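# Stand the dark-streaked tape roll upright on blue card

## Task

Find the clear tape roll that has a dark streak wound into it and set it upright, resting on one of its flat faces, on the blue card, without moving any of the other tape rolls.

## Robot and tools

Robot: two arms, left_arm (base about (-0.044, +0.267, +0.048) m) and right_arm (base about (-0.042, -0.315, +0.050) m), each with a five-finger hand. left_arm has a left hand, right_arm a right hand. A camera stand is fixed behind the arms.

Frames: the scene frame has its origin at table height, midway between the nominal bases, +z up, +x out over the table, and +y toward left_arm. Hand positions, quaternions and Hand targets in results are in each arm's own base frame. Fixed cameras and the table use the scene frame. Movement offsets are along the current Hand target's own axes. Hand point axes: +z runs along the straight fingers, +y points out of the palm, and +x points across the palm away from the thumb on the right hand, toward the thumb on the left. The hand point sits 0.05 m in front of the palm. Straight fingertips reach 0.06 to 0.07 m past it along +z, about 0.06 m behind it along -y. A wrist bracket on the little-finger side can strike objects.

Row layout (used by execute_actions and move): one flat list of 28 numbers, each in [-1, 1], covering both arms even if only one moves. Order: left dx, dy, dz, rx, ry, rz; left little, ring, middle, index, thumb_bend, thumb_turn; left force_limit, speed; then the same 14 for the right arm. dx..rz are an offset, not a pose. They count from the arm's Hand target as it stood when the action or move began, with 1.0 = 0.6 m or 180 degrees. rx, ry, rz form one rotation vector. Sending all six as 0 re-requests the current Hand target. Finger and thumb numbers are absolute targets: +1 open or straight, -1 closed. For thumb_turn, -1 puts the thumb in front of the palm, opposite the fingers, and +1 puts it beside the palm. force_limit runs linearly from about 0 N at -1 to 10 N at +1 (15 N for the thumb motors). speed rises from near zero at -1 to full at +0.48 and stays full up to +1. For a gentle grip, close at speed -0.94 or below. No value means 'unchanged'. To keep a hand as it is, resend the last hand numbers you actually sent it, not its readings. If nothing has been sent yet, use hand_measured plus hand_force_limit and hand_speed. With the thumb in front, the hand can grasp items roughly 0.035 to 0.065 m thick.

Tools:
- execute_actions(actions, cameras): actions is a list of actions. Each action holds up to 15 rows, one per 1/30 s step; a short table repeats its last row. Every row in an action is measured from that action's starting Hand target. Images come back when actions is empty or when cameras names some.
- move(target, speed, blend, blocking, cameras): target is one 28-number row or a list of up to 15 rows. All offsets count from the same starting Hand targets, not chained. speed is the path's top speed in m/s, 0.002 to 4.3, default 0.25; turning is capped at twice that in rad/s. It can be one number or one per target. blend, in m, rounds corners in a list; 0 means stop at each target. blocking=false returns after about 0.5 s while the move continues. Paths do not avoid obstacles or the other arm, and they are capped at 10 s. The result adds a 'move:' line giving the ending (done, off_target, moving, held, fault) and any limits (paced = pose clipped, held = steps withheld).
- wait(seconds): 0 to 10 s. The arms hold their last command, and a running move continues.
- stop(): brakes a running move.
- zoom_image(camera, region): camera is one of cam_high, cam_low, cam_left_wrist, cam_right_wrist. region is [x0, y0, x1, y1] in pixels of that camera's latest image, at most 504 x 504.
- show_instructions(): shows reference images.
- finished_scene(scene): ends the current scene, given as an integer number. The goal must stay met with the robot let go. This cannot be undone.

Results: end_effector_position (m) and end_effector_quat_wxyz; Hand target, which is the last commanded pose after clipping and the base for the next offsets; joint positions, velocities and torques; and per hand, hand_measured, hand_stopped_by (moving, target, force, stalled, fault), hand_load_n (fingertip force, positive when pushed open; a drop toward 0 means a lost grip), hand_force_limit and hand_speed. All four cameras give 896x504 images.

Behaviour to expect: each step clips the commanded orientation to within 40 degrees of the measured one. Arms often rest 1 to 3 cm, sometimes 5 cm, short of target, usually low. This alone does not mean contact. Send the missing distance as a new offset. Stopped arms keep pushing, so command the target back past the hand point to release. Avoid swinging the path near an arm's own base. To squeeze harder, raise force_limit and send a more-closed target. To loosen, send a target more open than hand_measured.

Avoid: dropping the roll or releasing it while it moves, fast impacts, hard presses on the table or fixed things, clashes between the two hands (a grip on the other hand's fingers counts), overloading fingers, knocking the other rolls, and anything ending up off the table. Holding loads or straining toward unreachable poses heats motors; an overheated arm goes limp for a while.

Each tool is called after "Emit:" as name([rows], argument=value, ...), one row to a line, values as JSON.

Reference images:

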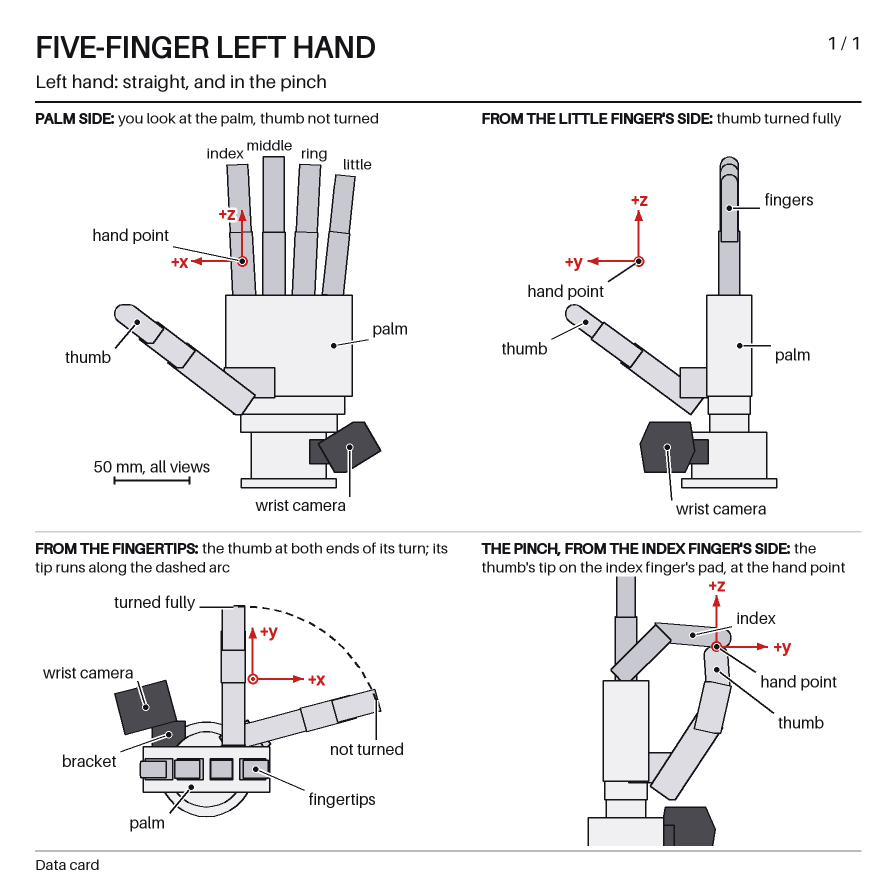

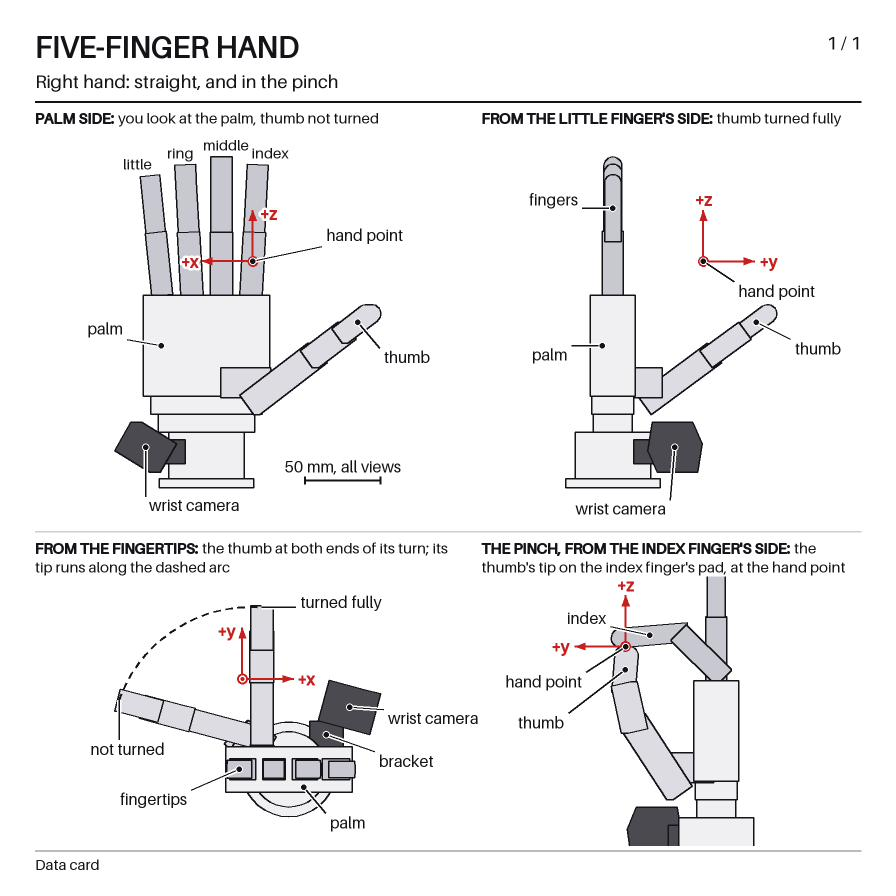

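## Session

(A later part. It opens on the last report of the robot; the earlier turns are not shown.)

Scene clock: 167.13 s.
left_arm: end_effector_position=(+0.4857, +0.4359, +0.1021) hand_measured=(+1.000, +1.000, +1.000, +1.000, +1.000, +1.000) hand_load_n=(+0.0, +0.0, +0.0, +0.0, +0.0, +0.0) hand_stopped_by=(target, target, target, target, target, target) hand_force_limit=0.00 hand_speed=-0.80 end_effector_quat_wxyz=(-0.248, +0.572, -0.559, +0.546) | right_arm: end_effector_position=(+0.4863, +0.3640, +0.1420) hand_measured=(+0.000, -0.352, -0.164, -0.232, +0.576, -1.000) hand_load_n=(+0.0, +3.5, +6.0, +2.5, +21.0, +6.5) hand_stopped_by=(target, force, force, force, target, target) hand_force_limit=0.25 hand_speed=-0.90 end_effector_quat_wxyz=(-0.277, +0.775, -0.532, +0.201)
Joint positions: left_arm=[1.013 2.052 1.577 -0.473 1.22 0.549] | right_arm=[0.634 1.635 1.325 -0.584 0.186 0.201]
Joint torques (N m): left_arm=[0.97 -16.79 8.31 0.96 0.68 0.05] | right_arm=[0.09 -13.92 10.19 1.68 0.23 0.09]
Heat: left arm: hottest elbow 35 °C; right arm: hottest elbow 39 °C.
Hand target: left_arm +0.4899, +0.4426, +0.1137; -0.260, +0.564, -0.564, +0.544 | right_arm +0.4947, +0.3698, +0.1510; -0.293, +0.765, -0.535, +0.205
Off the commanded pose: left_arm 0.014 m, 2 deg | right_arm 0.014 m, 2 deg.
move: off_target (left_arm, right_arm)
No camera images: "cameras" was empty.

Emit:
move(target=[0,0,0,0,0,0,1,1,1,1,1,1,0,-0.8,0,0.01,0.0111,0,0,0,0.0,-0.65,-0.7,-0.7,0.57,-1,0.25,-0.9], speed=0.04, cameras=["cam_high","cam_right_wrist"])

Emit:
zoom_image(camera="cam_high", region=[370, 120, 550, 290])

Scene clock: 171.97 s.
left_arm: end_effector_position=(+0.4857, +0.4359, +0.1021) hand_measured=(+1.000, +1.000, +1.000, +1.000, +1.000, +1.000) hand_load_n=(+0.0, +0.0, +0.0, +0.0, +0.0, -0.5) hand_stopped_by=(target, target, target, target, target, target) hand_force_limit=0.00 hand_speed=-0.80 end_effector_quat_wxyz=(-0.248, +0.572, -0.559, +0.546) | right_arm: end_effector_position=(+0.4863, +0.3640, +0.1350) hand_measured=(+0.000, -0.352, -0.164, -0.232, +0.576, -1.000) hand_load_n=(+0.0, +3.0, +6.0, +2.5, +21.0, +6.5) hand_stopped_by=(target, force, force, force, target, target) hand_force_limit=0.25 hand_speed=-0.90 end_effector_quat_wxyz=(-0.278, +0.774, -0.532, +0.201)
Joint positions: left_arm=[1.013 2.052 1.577 -0.473 1.22 0.549] | right_arm=[0.634 1.639 1.311 -0.562 0.186 0.201]
Joint torques (N m): left_arm=[0.91 -16.85 8.31 1.01 0.68 0.05] | right_arm=[0.15 -13.8 10.09 1.69 0.22 0.09]
Heat: left arm: hottest elbow 35 °C; right arm: hottest elbow 39 °C.
Hand target: left_arm +0.4899, +0.4426, +0.1137; -0.260, +0.564, -0.564, +0.544 | right_arm +0.4946, +0.3698, +0.1419; -0.293, +0.765, -0.535, +0.205
Off the commanded pose: left_arm 0.014 m, 2 deg | right_arm 0.012 m, 2 deg.
move: off_target (left_arm, right_arm)
camera_calibration:
cam_right_wrist: T_world_to_cam=[[-0.540877, -0.517146, -0.663334, 0.547294], [-0.793451, 0.575395, 0.198386, 0.148161], [0.279085, 0.633626, -0.721547, -0.158286], [0, 0, 0, 1]] pos_world=[0.457752, 0.298074, 0.219435]
Images, in order (width x height): cam_high 896x504, cam_right_wrist 896x504.

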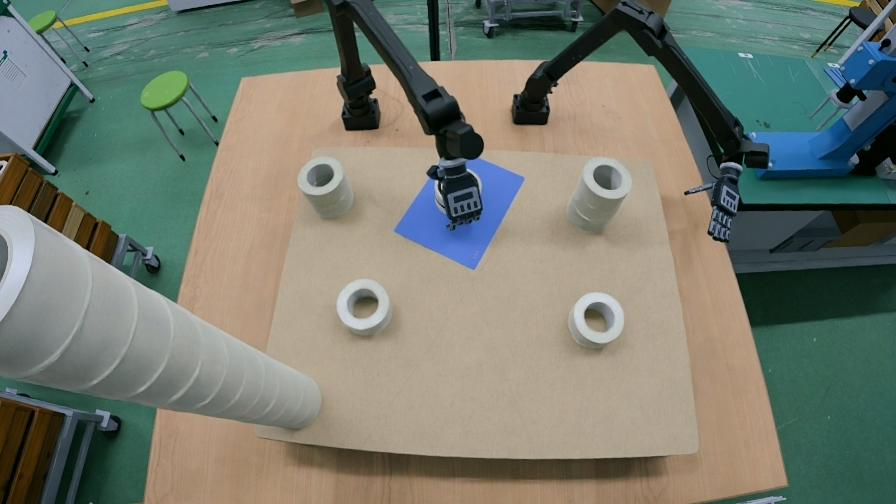

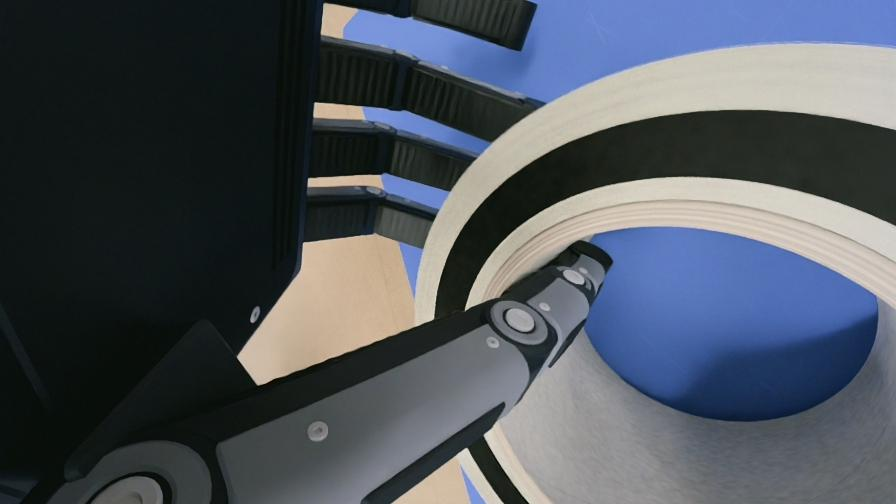

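Scaled by 2.800 from the camera's 896x504 image, which has a finer 1280x720 frame.

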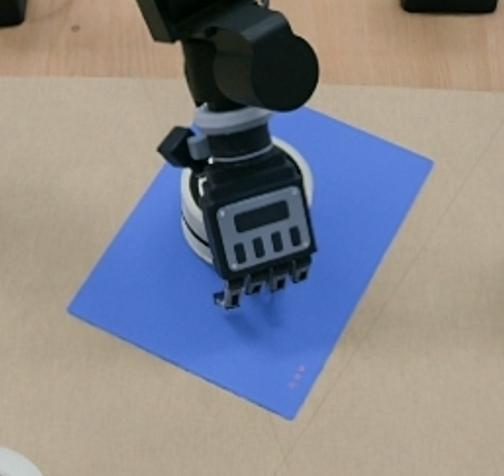

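Emit:
move(target=[0,0,0,0,0,0,1,1,1,1,1,1,0,-0.8,0,0.0112,0.0124,0,0,0,0.0,-0.65,-0.7,-0.7,0.57,-1,0.25,-0.9], speed=0.04, cameras=[])

Scene clock: 176.23 s.
left_arm: end_effector_position=(+0.4857, +0.4359, +0.1021) hand_measured=(+1.000, +1.000, +1.000, +1.000, +1.000, +1.000) hand_load_n=(+0.0, -0.5, +0.0, +0.0, +0.0, -0.5) hand_stopped_by=(target, target, target, target, target, target) hand_force_limit=0.00 hand_speed=-0.80 end_effector_quat_wxyz=(-0.248, +0.572, -0.559, +0.546) | right_arm: end_effector_position=(+0.4870, +0.3646, +0.1284) hand_measured=(+0.000, -0.352, -0.164, -0.232, +0.576, -1.000) hand_load_n=(+0.5, +5.0, +6.0, +2.5, +20.0, +5.0) hand_stopped_by=(target, force, force, force, target, target) hand_force_limit=0.25 hand_speed=-0.90 end_effector_quat_wxyz=(-0.281, +0.773, -0.532, +0.202)
Joint positions: left_arm=[1.013 2.052 1.577 -0.473 1.22 0.549] | right_arm=[0.634 1.645 1.297 -0.538 0.186 0.202]
Joint torques (N m): left_arm=[0.91 -16.73 8.31 0.99 0.68 0.04] | right_arm=[-0.03 -13.51 9.77 1.81 0.22 0.09]
Heat: left arm: hottest elbow 35 °C; right arm: hottest elbow 38 °C.
Hand target: left_arm +0.4899, +0.4426, +0.1137; -0.260, +0.564, -0.564, +0.544 | right_arm +0.4946, +0.3697, +0.1318; -0.293, +0.765, -0.535, +0.205
Off the commanded pose: left_arm 0.014 m, 2 deg | right_arm 0.010 m, 2 deg.
move: off_target (left_arm)
No camera images: "cameras" was empty.

Emit:
move(target=[0,0,0,0,0,0,1,1,1,1,1,1,0,-0.8,0,0.0145,0.016,0,0,0,0.0,-0.65,-0.7,-0.7,0.57,-1,0.25,-0.9], speed=0.04, cameras=["cam_high","cam_right_wrist"])

Emit:
zoom_image(camera="cam_high", region=[370, 120, 550, 290])

Scene clock: 180.90 s.
left_arm: end_effector_position=(+0.4857, +0.4359, +0.1021) hand_measured=(+1.000, +1.000, +1.000, +1.000, +1.000, +1.000) hand_load_n=(+0.0, +0.0, +0.0, +0.0, +0.0, -0.5) hand_stopped_by=(target, target, target, target, target, target) hand_force_limit=0.00 hand_speed=-0.80 end_effector_quat_wxyz=(-0.248, +0.572, -0.559, +0.546) | right_arm: end_effector_position=(+0.4890, +0.3661, +0.1258) hand_measured=(+0.000, -0.350, -0.164, -0.232, +0.576, -1.000) hand_load_n=(+0.0, +6.0, +5.5, +3.5, +18.0, +5.0) hand_stopped_by=(target, force, force, force, target, target) hand_force_limit=0.25 hand_speed=-0.90 end_effector_quat_wxyz=(-0.289, +0.770, -0.531, +0.204)
Joint positions: left_arm=[1.013 2.052 1.577 -0.473 1.22 0.549] | right_arm=[0.634 1.645 1.283 -0.506 0.186 0.202]
Joint torques (N m): left_arm=[0.91 -16.85 8.32 1.02 0.68 0.05] | right_arm=[0.15 -12.57 9.18 1.88 0.23 0.07]
Heat: left arm: hottest elbow 35 °C; right arm: hottest elbow 38 °C.
Hand target: left_arm +0.4899, +0.4426, +0.1137; -0.260, +0.564, -0.564, +0.544 | right_arm +0.4946, +0.3697, +0.1190; -0.293, +0.765, -0.535, +0.205
Off the commanded pose: left_arm 0.014 m, 2 deg | right_arm 0.010 m, 1 deg.
move: off_target (left_arm)
camera_calibration:
cam_right_wrist: T_world_to_cam=[[-0.528916, -0.50738, -0.680304, 0.536399], [-0.796681, 0.573104, 0.191967, 0.154237], [0.292485, 0.64352, -0.707343, -0.178968], [0, 0, 0, 1]] pos_world=[0.458933, 0.298934, 0.208714]
Images, in order (width x height): cam_high 896x504, cam_right_wrist 896x504.

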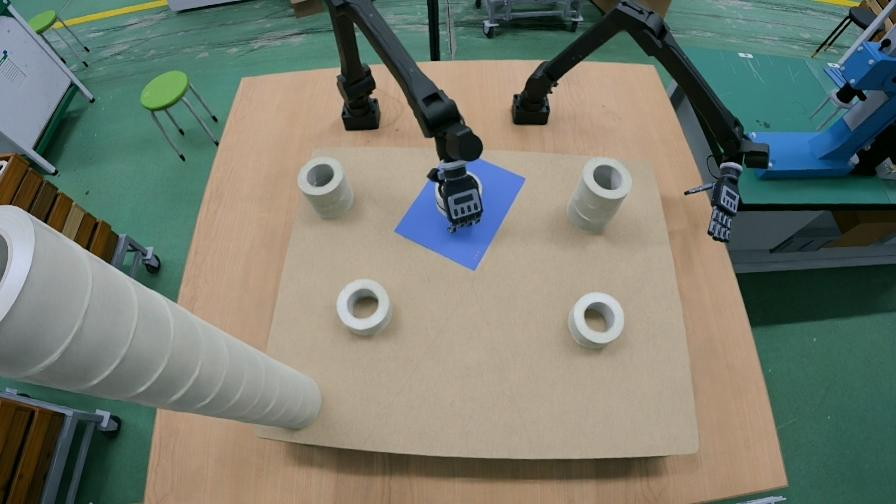

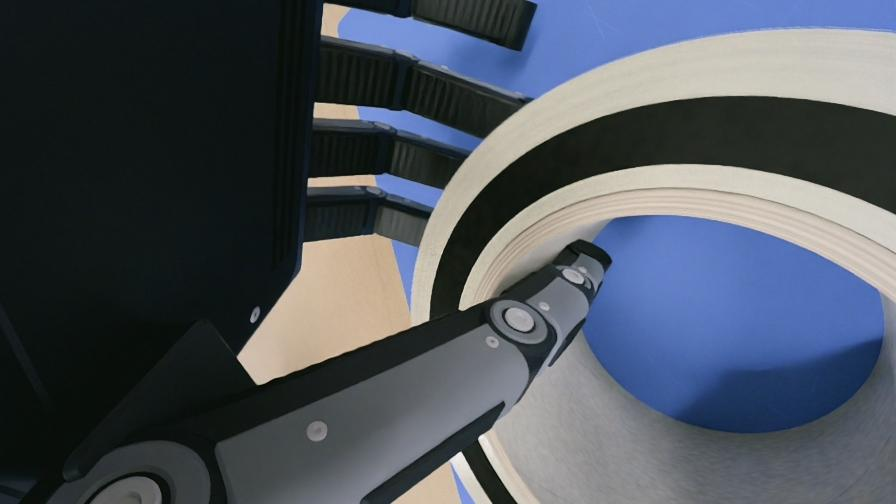

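Scaled by 2.800 from the camera's 896x504 image, which has a finer 1280x720 frame.

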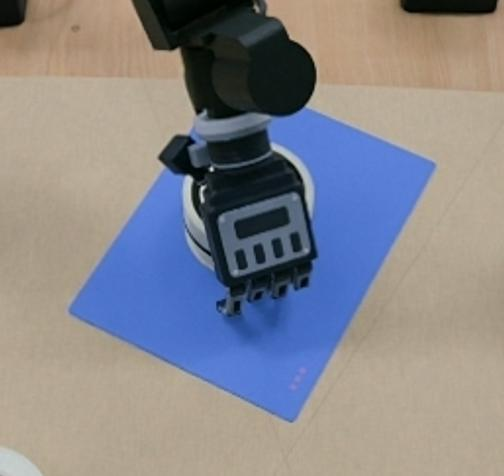

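Emit:
move([
  [0,0,0,0,0,0,1,1,1,1,1,1,0,-0.8,0,-0.0134,-0.0149,0,0,0,0.0,-0.65,-0.7,-0.7,0.57,-1,0.25,-0.9],
  [0,0,0,0,0,0,1,1,1,1,1,1,0,-0.8,0,-0.0134,-0.0149,0,0,0,0.2,0.15,0.2,0.2,0.9,-1,0.25,-0.6],
], speed=0.04, cameras=["cam_high","cam_right_wrist"])

Emit:
zoom_image(camera="cam_high", region=[370, 120, 550, 290])

Scene clock: 187.93 s.
left_arm: end_effector_position=(+0.4857, +0.4359, +0.1021) hand_measured=(+1.000, +1.000, +1.000, +1.000, +1.000, +1.000) hand_load_n=(+0.0, +0.0, +0.0, +0.0, +0.0, -0.5) hand_stopped_by=(target, target, target, target, target, target) hand_force_limit=0.00 hand_speed=-0.80 end_effector_quat_wxyz=(-0.248, +0.572, -0.559, +0.546) | right_arm: end_effector_position=(+0.4889, +0.3663, +0.1278) hand_measured=(+0.200, +0.150, +0.200, +0.200, +0.900, -1.000) hand_load_n=(+0.0, +0.0, -0.5, +0.0, +0.0, +0.0) hand_stopped_by=(target, target, target, target, target, target) hand_force_limit=0.25 hand_speed=-0.60 end_effector_quat_wxyz=(-0.290, +0.769, -0.532, +0.204)
Joint positions: left_arm=[1.013 2.052 1.577 -0.473 1.22 0.549] | right_arm=[0.634 1.641 1.283 -0.507 0.186 0.206]
Joint torques (N m): left_arm=[0.85 -16.79 8.28 0.99 0.68 0.05] | right_arm=[-0.26 -13.22 10.77 0.79 0.22 0.05]
Heat: left arm: hottest elbow 35 °C; right arm: hottest elbow 38 °C.
Hand target: left_arm +0.4899, +0.4426, +0.1137; -0.260, +0.564, -0.564, +0.544 | right_arm +0.4946, +0.3698, +0.1309; -0.293, +0.765, -0.535, +0.205
Off the commanded pose: left_arm 0.014 m, 2 deg | right_arm 0.007 m, 1 deg.
move: off_target (left_arm)
camera_calibration:
cam_right_wrist: T_world_to_cam=[[-0.529223, -0.50308, -0.683252, 0.536745], [-0.795374, 0.574565, 0.193016, 0.152316], [0.29547, 0.64559, -0.70421, -0.180203], [0, 0, 0, 1]] pos_world=[0.458451, 0.298847, 0.210432]
Images, in order (width x height): cam_high 896x504, cam_right_wrist 896x504.

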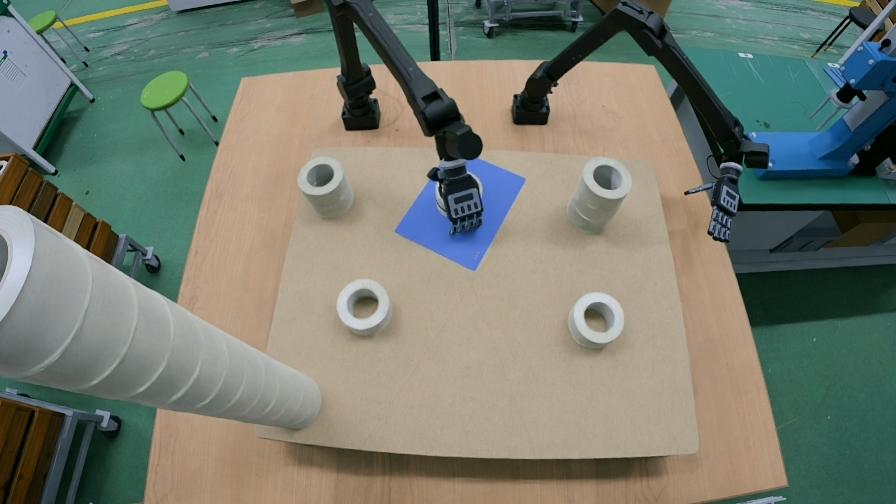

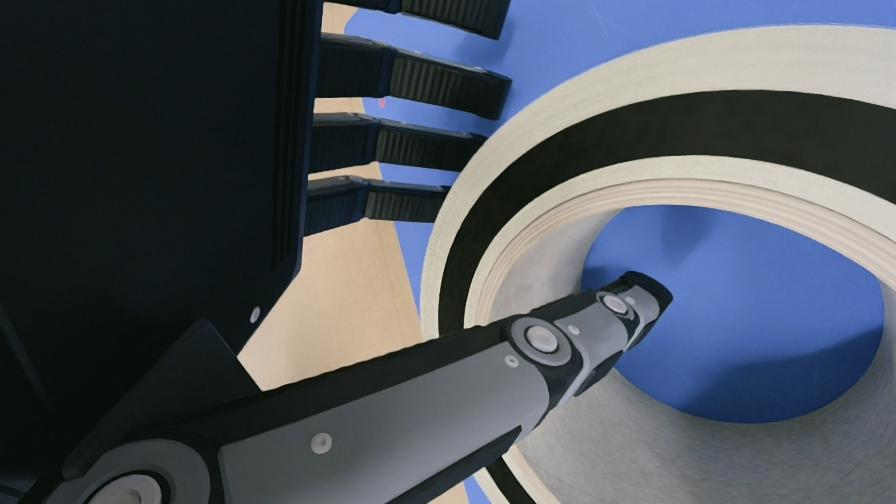

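Scaled by 2.800 from the camera's 896x504 image, which has a finer 1280x720 frame.

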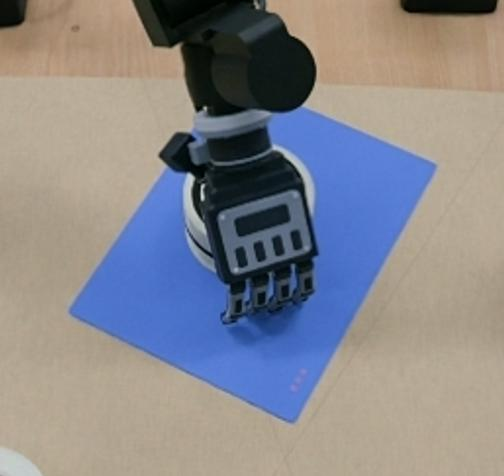

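Released cleanly. Lift straight up.

Emit:
move(target=[0,0,0,0,0,0,1,1,1,1,1,1,0,-0.8,0,-0.156,-0.1734,0,0,0,0.2,0.15,0.2,0.2,0.9,-1,0.25,-0.6], speed=0.15, cameras=["cam_high","cam_right_wrist"])

Emit:
zoom_image(camera="cam_high", region=[290, 120, 550, 350])

Scene clock: 192.43 s.
left_arm: end_effector_position=(+0.4857, +0.4359, +0.1021) hand_measured=(+1.000, +1.000, +1.000, +1.000, +1.000, +1.000) hand_load_n=(+0.0, +0.0, +0.0, +0.0, +0.0, +0.0) hand_stopped_by=(target, target, target, target, target, target) hand_force_limit=0.00 hand_speed=-0.80 end_effector_quat_wxyz=(-0.248, +0.572, -0.559, +0.546) | right_arm: end_effector_position=(+0.4847, +0.3631, +0.2458) hand_measured=(+0.200, +0.150, +0.200, +0.200, +0.900, -1.000) hand_load_n=(+0.0, +0.0, +0.0, +0.0, +0.0, +0.5) hand_stopped_by=(target, target, target, target, target, target) hand_force_limit=0.25 hand_speed=-0.60 end_effector_quat_wxyz=(-0.276, +0.774, -0.534, +0.199)
Joint positions: left_arm=[1.013 2.052 1.577 -0.473 1.22 0.549] | right_arm=[0.634 1.585 1.542 -0.855 0.186 0.206]
Joint torques (N m): left_arm=[0.85 -16.85 8.29 0.99 0.68 0.05] | right_arm=[0.03 -13.68 14.11 0.36 0.21 0.03]
Heat: left arm: hottest elbow 35 °C; right arm: hottest elbow 38 °C.
Hand target: left_arm +0.4899, +0.4426, +0.1137; -0.260, +0.564, -0.564, +0.544 | right_arm +0.4946, +0.3699, +0.2710; -0.293, +0.765, -0.535, +0.205
Off the commanded pose: left_arm 0.014 m, 2 deg | right_arm 0.028 m, 2 deg.
move: off_target (left_arm, right_arm)
camera_calibration:
cam_right_wrist: T_world_to_cam=[[-0.547173, -0.515805, -0.659202, 0.621013], [-0.789967, 0.578568, 0.203004, 0.121428], [0.276682, 0.631826, -0.724046, -0.074857], [0, 0, 0, 1]] pos_world=[0.456437, 0.297364, 0.330522]
Images, in order (width x height): cam_high 896x504, cam_right_wrist 896x504.

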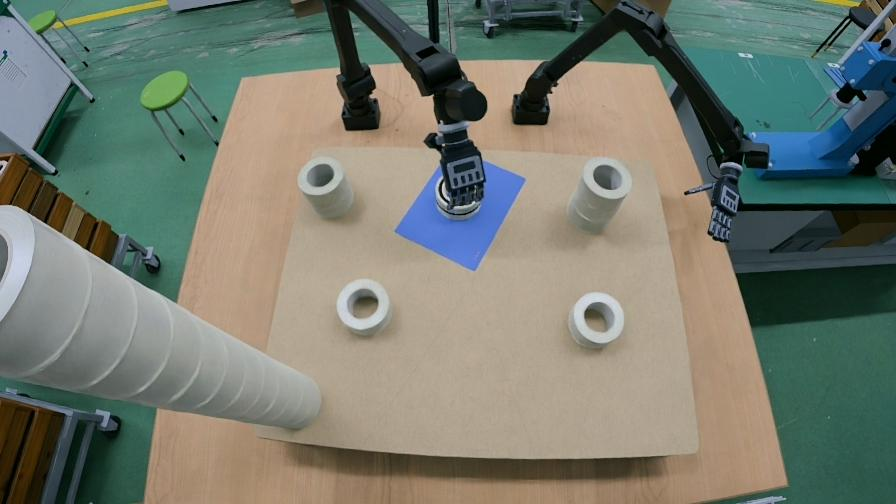

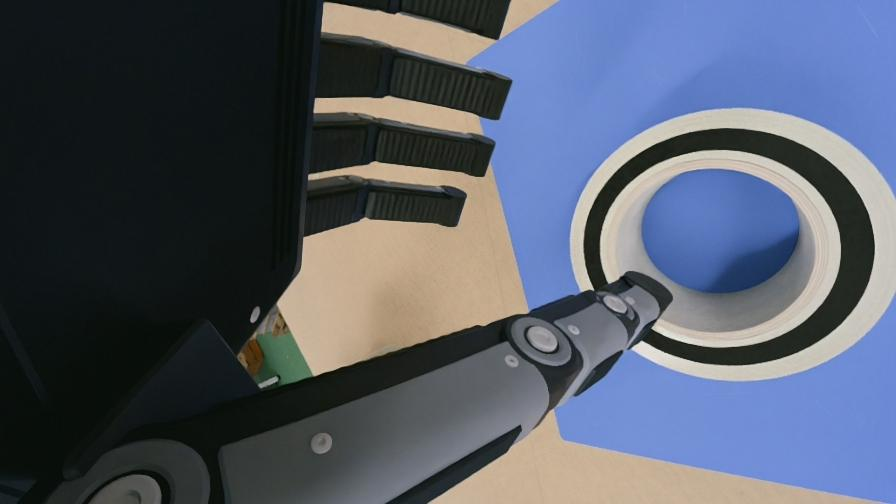

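Scaled by 1.938 from the camera's 896x504 image, which has a finer 1280x720 frame.

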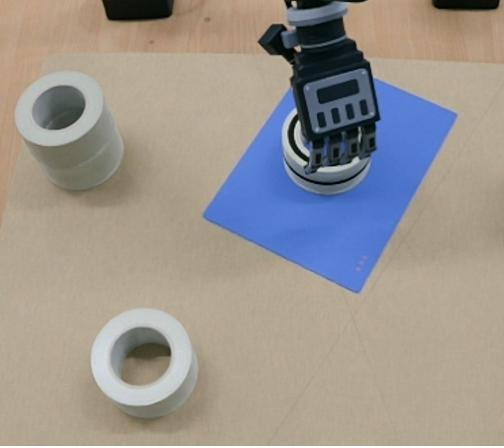

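Emit:
finished_scene(scene=3)

The scene is finished: the task was done.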